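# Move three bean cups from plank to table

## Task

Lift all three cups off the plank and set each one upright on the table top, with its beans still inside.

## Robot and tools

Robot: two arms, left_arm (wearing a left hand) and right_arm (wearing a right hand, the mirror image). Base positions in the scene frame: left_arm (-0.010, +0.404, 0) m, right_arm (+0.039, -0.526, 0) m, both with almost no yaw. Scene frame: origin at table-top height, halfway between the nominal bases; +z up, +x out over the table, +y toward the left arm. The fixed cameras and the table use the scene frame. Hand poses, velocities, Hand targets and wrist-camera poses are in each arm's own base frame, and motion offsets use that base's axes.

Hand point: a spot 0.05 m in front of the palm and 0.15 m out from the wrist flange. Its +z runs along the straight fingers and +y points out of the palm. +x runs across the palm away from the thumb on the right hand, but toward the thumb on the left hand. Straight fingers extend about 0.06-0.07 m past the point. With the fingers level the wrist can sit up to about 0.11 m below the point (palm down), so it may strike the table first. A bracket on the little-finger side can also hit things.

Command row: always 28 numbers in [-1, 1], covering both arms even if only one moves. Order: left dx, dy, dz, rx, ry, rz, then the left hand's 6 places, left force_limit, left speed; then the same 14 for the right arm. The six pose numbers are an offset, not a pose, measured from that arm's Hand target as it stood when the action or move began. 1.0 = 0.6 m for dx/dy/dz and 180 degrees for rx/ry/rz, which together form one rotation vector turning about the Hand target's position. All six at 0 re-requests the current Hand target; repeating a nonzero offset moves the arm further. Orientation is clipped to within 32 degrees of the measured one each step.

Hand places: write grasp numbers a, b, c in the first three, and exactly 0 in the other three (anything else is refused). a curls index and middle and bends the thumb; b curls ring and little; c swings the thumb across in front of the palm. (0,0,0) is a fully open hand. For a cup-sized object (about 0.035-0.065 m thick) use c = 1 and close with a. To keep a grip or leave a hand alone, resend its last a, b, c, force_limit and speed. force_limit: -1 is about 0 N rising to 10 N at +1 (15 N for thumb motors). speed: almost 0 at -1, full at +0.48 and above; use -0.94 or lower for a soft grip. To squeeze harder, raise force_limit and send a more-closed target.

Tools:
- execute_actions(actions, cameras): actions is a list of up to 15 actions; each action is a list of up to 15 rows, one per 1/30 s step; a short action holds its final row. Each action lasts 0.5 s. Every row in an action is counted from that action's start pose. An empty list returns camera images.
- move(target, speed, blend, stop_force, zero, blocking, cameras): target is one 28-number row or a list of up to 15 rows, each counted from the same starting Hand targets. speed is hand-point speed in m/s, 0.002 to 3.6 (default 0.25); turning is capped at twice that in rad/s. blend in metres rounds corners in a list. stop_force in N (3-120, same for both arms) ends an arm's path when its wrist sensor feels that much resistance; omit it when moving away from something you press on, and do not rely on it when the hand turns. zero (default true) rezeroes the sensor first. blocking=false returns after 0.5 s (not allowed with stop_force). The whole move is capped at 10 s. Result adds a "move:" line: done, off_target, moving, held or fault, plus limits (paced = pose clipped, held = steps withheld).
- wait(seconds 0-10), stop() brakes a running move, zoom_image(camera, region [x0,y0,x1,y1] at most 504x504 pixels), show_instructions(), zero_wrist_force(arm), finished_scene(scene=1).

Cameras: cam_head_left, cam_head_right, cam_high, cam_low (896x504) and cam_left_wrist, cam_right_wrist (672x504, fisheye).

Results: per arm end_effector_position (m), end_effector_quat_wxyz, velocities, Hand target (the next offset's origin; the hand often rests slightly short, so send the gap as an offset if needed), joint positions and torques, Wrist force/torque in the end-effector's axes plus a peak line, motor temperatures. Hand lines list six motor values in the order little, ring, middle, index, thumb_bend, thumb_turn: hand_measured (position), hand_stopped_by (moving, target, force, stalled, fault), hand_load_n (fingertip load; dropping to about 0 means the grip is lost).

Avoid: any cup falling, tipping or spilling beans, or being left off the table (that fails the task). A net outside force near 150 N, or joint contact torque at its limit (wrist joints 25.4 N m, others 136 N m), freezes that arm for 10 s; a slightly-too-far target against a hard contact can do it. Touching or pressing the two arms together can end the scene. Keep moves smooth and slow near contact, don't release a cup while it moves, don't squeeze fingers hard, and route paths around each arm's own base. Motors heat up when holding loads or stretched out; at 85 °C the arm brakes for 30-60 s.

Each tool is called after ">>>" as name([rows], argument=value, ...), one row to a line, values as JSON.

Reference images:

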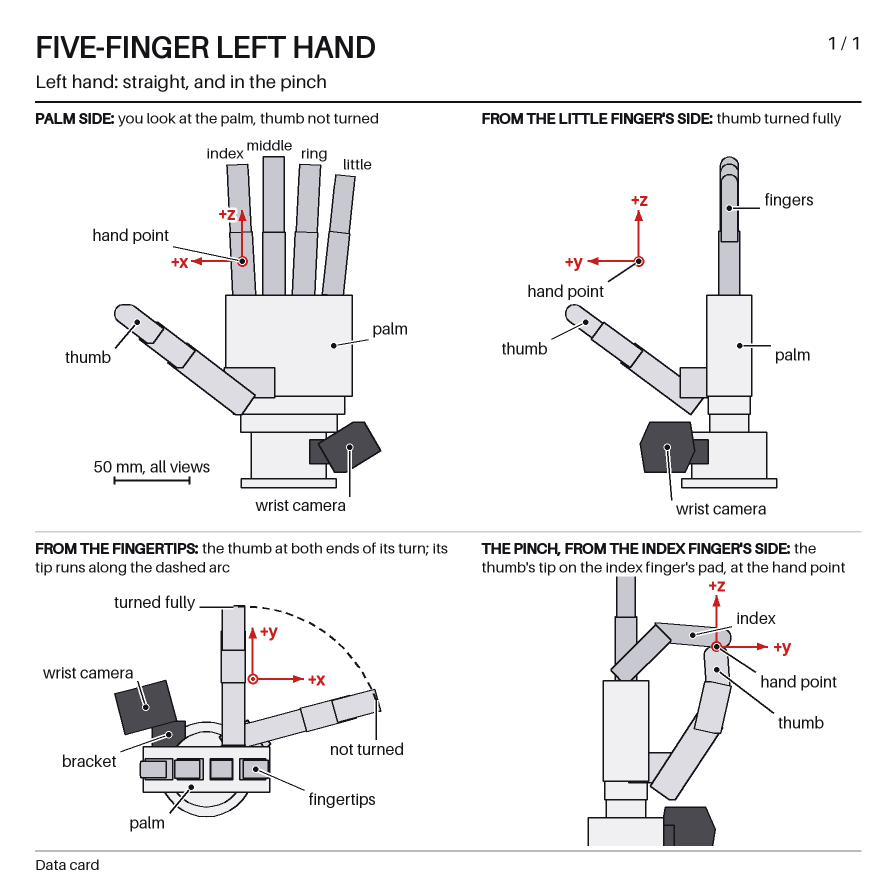

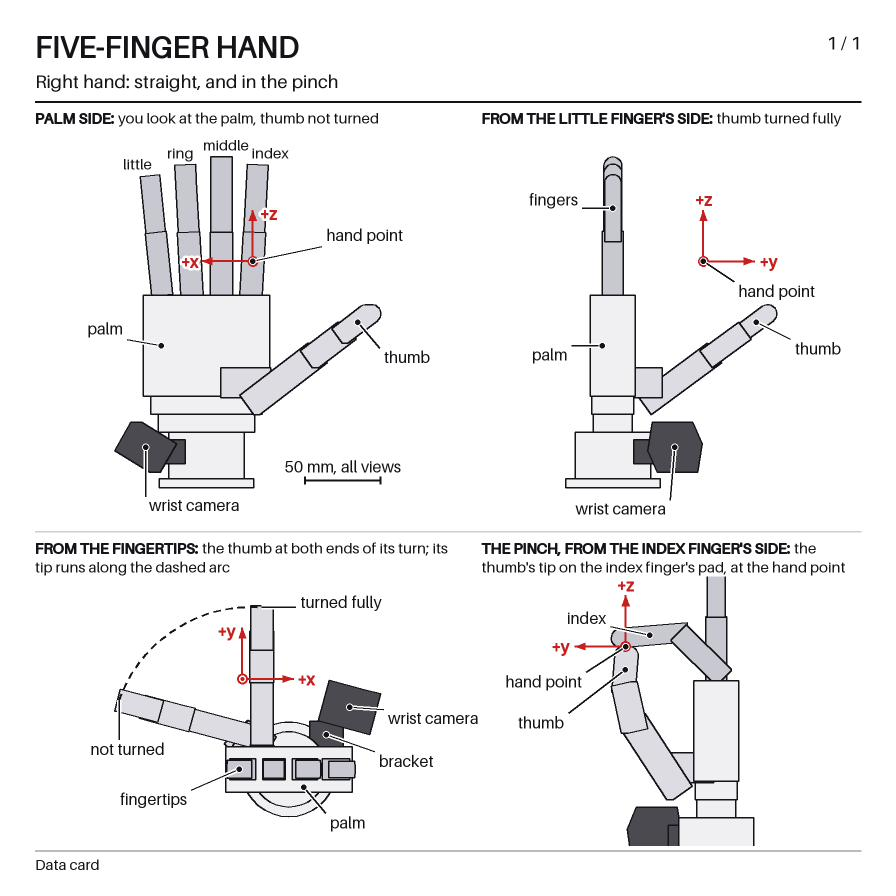

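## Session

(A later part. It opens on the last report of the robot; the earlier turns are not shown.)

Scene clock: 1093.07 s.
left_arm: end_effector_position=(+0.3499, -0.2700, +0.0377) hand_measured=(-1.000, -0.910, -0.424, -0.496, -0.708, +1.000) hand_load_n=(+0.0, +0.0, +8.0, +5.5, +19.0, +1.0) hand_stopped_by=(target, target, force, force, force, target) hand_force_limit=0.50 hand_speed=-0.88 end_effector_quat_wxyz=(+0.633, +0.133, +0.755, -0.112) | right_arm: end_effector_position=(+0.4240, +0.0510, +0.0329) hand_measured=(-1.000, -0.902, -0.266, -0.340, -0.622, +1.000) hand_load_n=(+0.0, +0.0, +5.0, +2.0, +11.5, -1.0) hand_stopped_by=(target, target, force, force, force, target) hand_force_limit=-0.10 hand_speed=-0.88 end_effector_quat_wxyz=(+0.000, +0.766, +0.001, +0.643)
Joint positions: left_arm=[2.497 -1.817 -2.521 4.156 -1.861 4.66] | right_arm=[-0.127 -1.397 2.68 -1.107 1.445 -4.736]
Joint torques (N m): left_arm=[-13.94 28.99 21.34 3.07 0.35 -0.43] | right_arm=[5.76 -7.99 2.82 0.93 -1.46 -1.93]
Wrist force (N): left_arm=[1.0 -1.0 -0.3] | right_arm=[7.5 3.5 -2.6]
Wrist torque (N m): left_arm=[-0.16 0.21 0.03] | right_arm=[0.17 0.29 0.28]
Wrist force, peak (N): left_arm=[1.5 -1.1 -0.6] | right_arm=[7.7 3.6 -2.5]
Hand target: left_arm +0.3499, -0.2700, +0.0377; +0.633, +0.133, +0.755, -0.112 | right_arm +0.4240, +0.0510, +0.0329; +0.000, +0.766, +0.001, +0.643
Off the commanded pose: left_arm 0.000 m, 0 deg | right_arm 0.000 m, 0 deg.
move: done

>>> move([
  [0,0,0,0,0,0,0.6,0,1,0,0,0,0.5,-0.88, 0,0,0.0012,0,0,0,0.65,0,1,0,0,0,-0.1,-0.88],
  [0,0,0,0,0,0,-0.4,0,1,0,0,0,0.0,-0.75, 0,0,0.0012,0,0,0,-0.4,0,1,0,0,0,-0.2,-0.75],
  [-0.0023,-0.0063,0,0,0,0,-0.4,0,1,0,0,0,0.0,-0.75, 0,0.0,0.0012,0,0,0,-0.4,0,1,0,0,0,-0.2,-0.75],
], speed=0.03, cameras=["cam_left_wrist","cam_right_wrist","cam_high","cam_low"])

>>> zoom_image(camera="cam_high", region=[300, 130, 550, 320])

>>> zoom_image(camera="cam_low", region=[180, 180, 420, 340])

Scene clock: 1108.07 s.
left_arm: end_effector_position=(+0.3485, -0.2738, +0.0377) hand_measured=(-0.960, -1.000, -1.000, -1.000, -0.950, +1.000) hand_load_n=(+0.0, +0.0, +0.0, +0.5, +0.0, +0.0) hand_stopped_by=(target, target, target, target, target, target) hand_force_limit=0.00 hand_speed=-0.75 end_effector_quat_wxyz=(+0.633, +0.134, +0.755, -0.112) | right_arm: end_effector_position=(+0.4240, +0.0510, +0.0337) hand_measured=(-0.960, -1.000, -1.000, -1.000, -0.950, +1.000) hand_load_n=(+0.0, +0.0, +0.0, +0.0, +0.0, +0.0) hand_stopped_by=(target, target, target, target, target, target) hand_force_limit=-0.20 hand_speed=-0.75 end_effector_quat_wxyz=(+0.000, +0.766, +0.001, +0.643)
Joint positions: left_arm=[2.48 -1.822 -2.512 4.151 -1.877 4.657] | right_arm=[-0.127 -1.4 2.679 -1.102 1.445 -4.736]
Joint torques (N m): left_arm=[5.8 15.26 11.68 -0.24 0.63 -2.1] | right_arm=[5.48 -8.41 -5.69 -2.22 -1.26 -1.28]
Wrist force (N): left_arm=[-0.3 -1.2 -0.1] | right_arm=[-1.5 0.7 -0.5]
Wrist torque (N m): left_arm=[-0.17 0.21 0.16] | right_arm=[0.09 0.12 0.03]
Wrist force, peak (N): left_arm=[1.1 -1.5 -0.2] | right_arm=[7.9 3.7 -2.5]
Hand target: left_arm +0.3486, -0.2738, +0.0377; +0.633, +0.133, +0.755, -0.112 | right_arm +0.4240, +0.0510, +0.0337; +0.000, +0.766, +0.001, +0.643
Off the commanded pose: left_arm 0.000 m, 0 deg | right_arm 0.000 m, 0 deg.
move: done
camera_calibration:
cam_left_wrist: T_world_to_cam=[[-0.357451, -0.893527, -0.27173, -0.10543], [-0.55579, 0.437342, -0.706986, 0.331128], [0.750551, -0.101688, -0.652942, -0.152469], [0, 0, 0, 1]] pos_world=[0.260788, -0.254525, 0.105901]
cam_right_wrist: T_world_to_cam=[[0.089803, -0.967437, 0.236645, 0.00706894], [-0.65757, -0.236048, -0.71546, 0.316816], [0.748022, -0.0913603, -0.657355, -0.16677], [0, 0, 0, 1]] pos_world=[0.332441, 0.0663864, 0.115369]
Images, in order (width x height): cam_high 896x504, cam_low 896x504, cam_left_wrist 672x504, cam_right_wrist 672x504.

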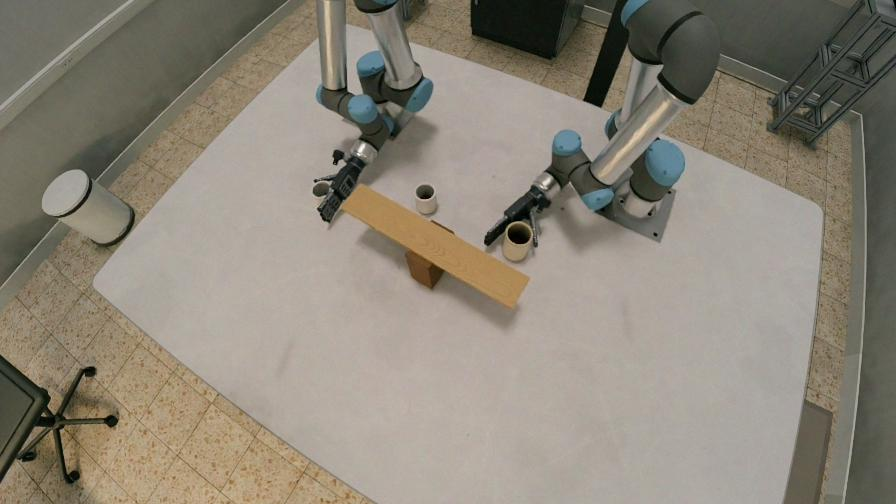

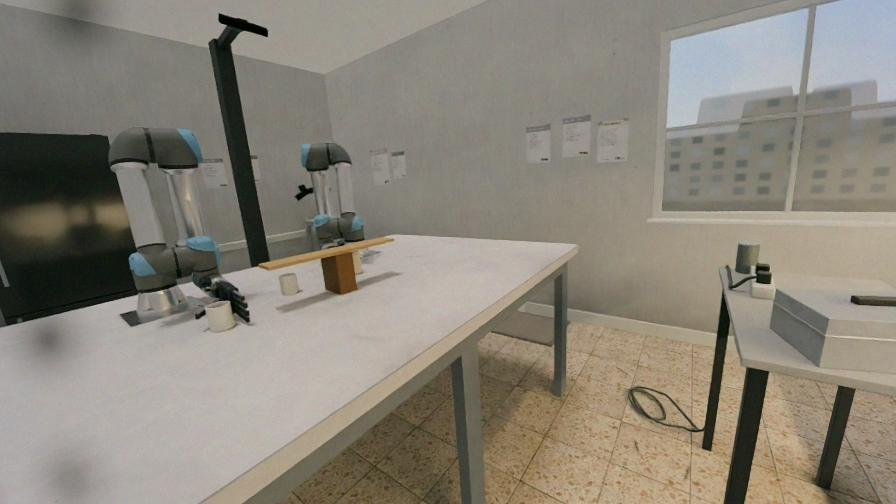

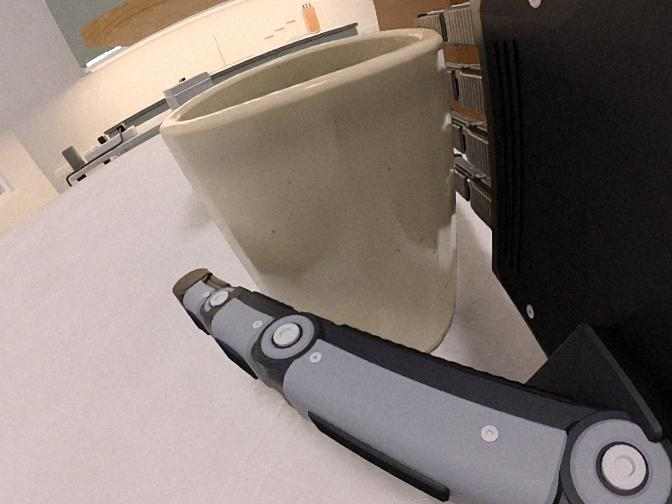

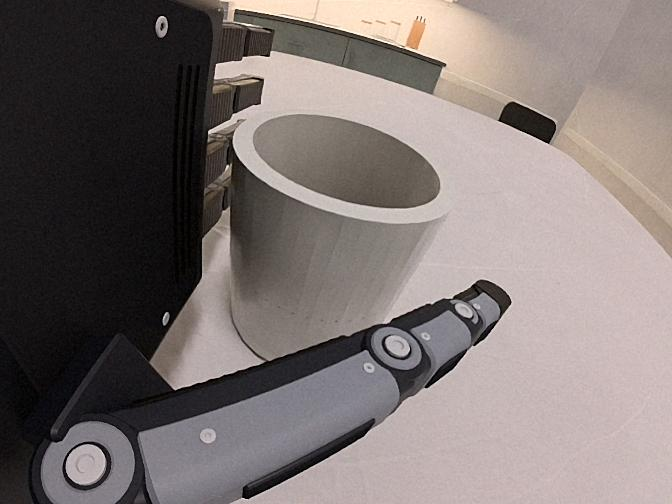

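Scaled by 2.016 from the camera's 896x504 image, which has a finer 1280x720 frame.

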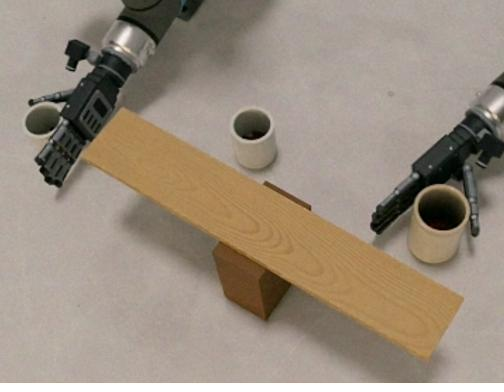

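Scaled by 2.100 from the camera's 896x504 image, which has a finer 1280x720 frame.

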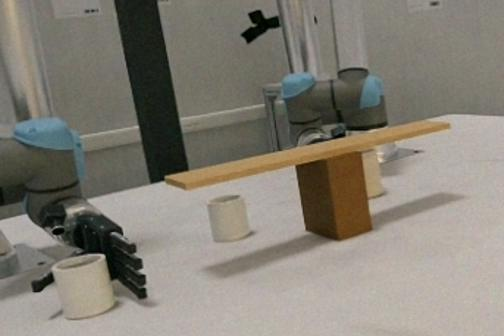

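>>> move([
  [0,0,0,0,0,0,-0.4,0,1,0,0,0,0.0,-0.75, 0,0.0067,0,0,0,0,-0.4,0,1,0,0,0,-0.2,-0.75],
  [0,0,0.2667,0,0,0,-0.4,0,1,0,0,0,0.0,-0.75, 0,0.0067,0.2667,0,0,0,-0.4,0,1,0,0,0,-0.2,-0.75],
], speed=[0.03, 0.1], cameras=["cam_head_left","cam_head_right","cam_high","cam_low"])

>>> zoom_image(camera="cam_high", region=[300, 130, 550, 320])

>>> zoom_image(camera="cam_low", region=[180, 180, 420, 340])

Scene clock: 1121.50 s.
left_arm: end_effector_position=(+0.3486, -0.2738, +0.1978) hand_measured=(-0.960, -1.000, -1.000, -1.000, -0.950, +1.000) hand_load_n=(+0.0, -0.5, +0.0, +0.0, +0.0, +0.0) hand_stopped_by=(target, target, target, target, target, target) hand_force_limit=0.00 hand_speed=-0.75 end_effector_quat_wxyz=(+0.633, +0.133, +0.754, -0.112) | right_arm: end_effector_position=(+0.4240, +0.0550, +0.1937) hand_measured=(-0.960, -1.000, -1.000, -1.000, -0.950, +1.000) hand_load_n=(+0.0, +0.0, +0.0, +0.0, +0.0, +0.5) hand_stopped_by=(target, target, target, target, target, target) hand_force_limit=-0.20 hand_speed=-0.75 end_effector_quat_wxyz=(+0.000, +0.766, +0.001, +0.643)
Joint positions: left_arm=[2.481 -1.38 -2.327 3.524 -1.877 4.657] | right_arm=[-0.103 -1.942 2.456 -0.338 1.468 -4.732]
Joint torques (N m): left_arm=[-0.2 3.45 11.19 0.21 0.97 -2.12] | right_arm=[-4.74 -0.36 -17.5 -0.37 -1.75 1.93]
Wrist force (N): left_arm=[-0.3 -1.2 -0.2] | right_arm=[-1.7 0.9 -0.6]
Wrist torque (N m): left_arm=[-0.16 0.22 0.16] | right_arm=[0.13 0.15 -0.12]
Wrist force, peak (N): left_arm=[-1.3 -1.3 -0.3] | right_arm=[-2.4 0.7 -0.4]
Hand target: left_arm +0.3486, -0.2738, +0.1977; +0.633, +0.133, +0.755, -0.112 | right_arm +0.4240, +0.0550, +0.1937; +0.000, +0.766, +0.001, +0.643
Off the commanded pose: left_arm 0.000 m, 0 deg | right_arm 0.000 m, 0 deg.
move: done
Images, in order (width x height): cam_head_left 896x504, cam_head_right 896x504, cam_high 896x504, cam_low 896x504.

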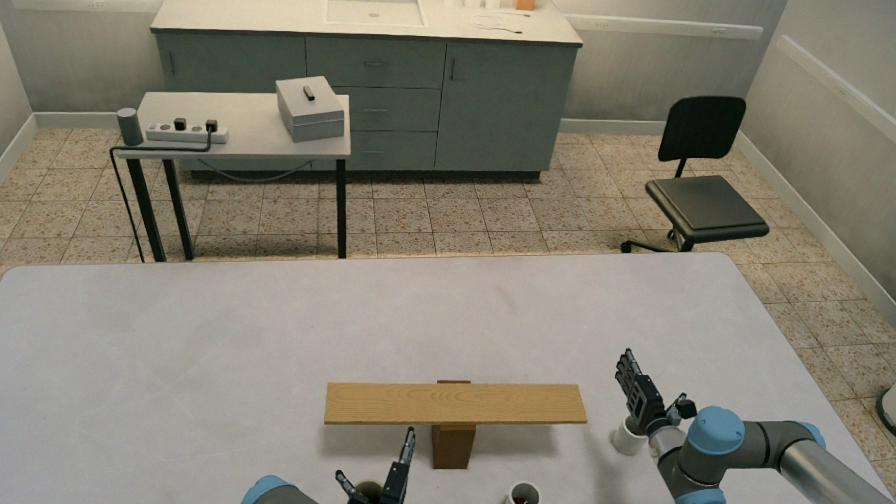

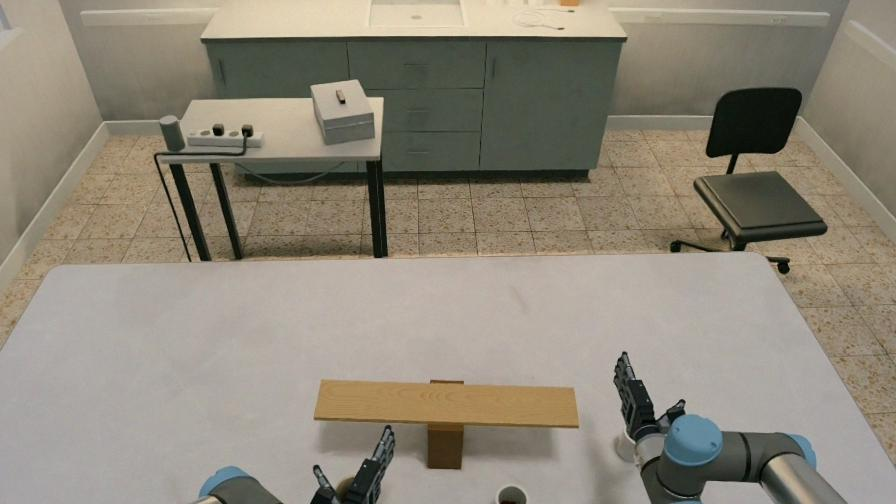

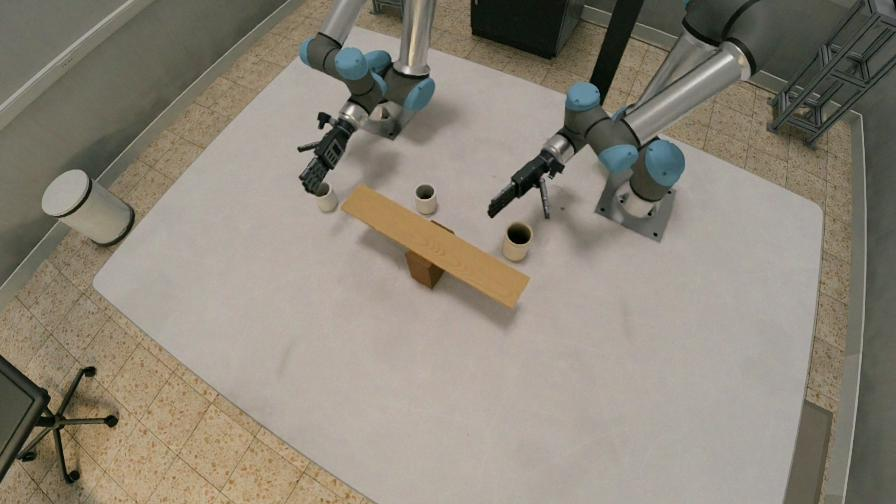

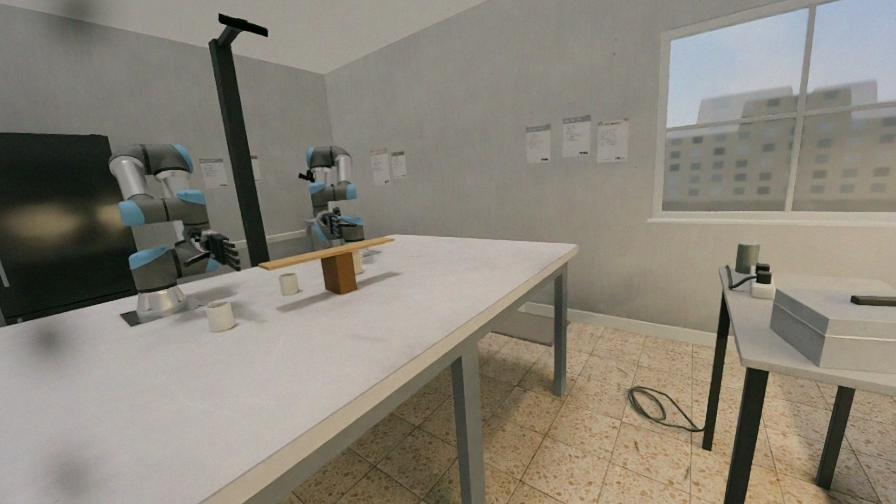

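Scaled by 2.016 from the camera's 896x504 image, which has a finer 1280x720 frame.

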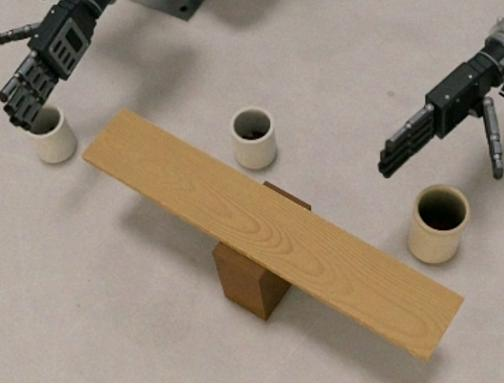

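Scaled by 2.100 from the camera's 896x504 image, which has a finer 1280x720 frame.

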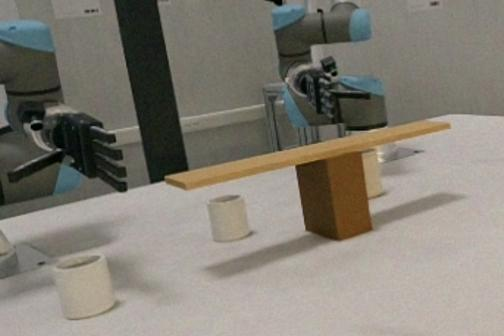

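>>> finished_scene()

The scene is finished: the task was done.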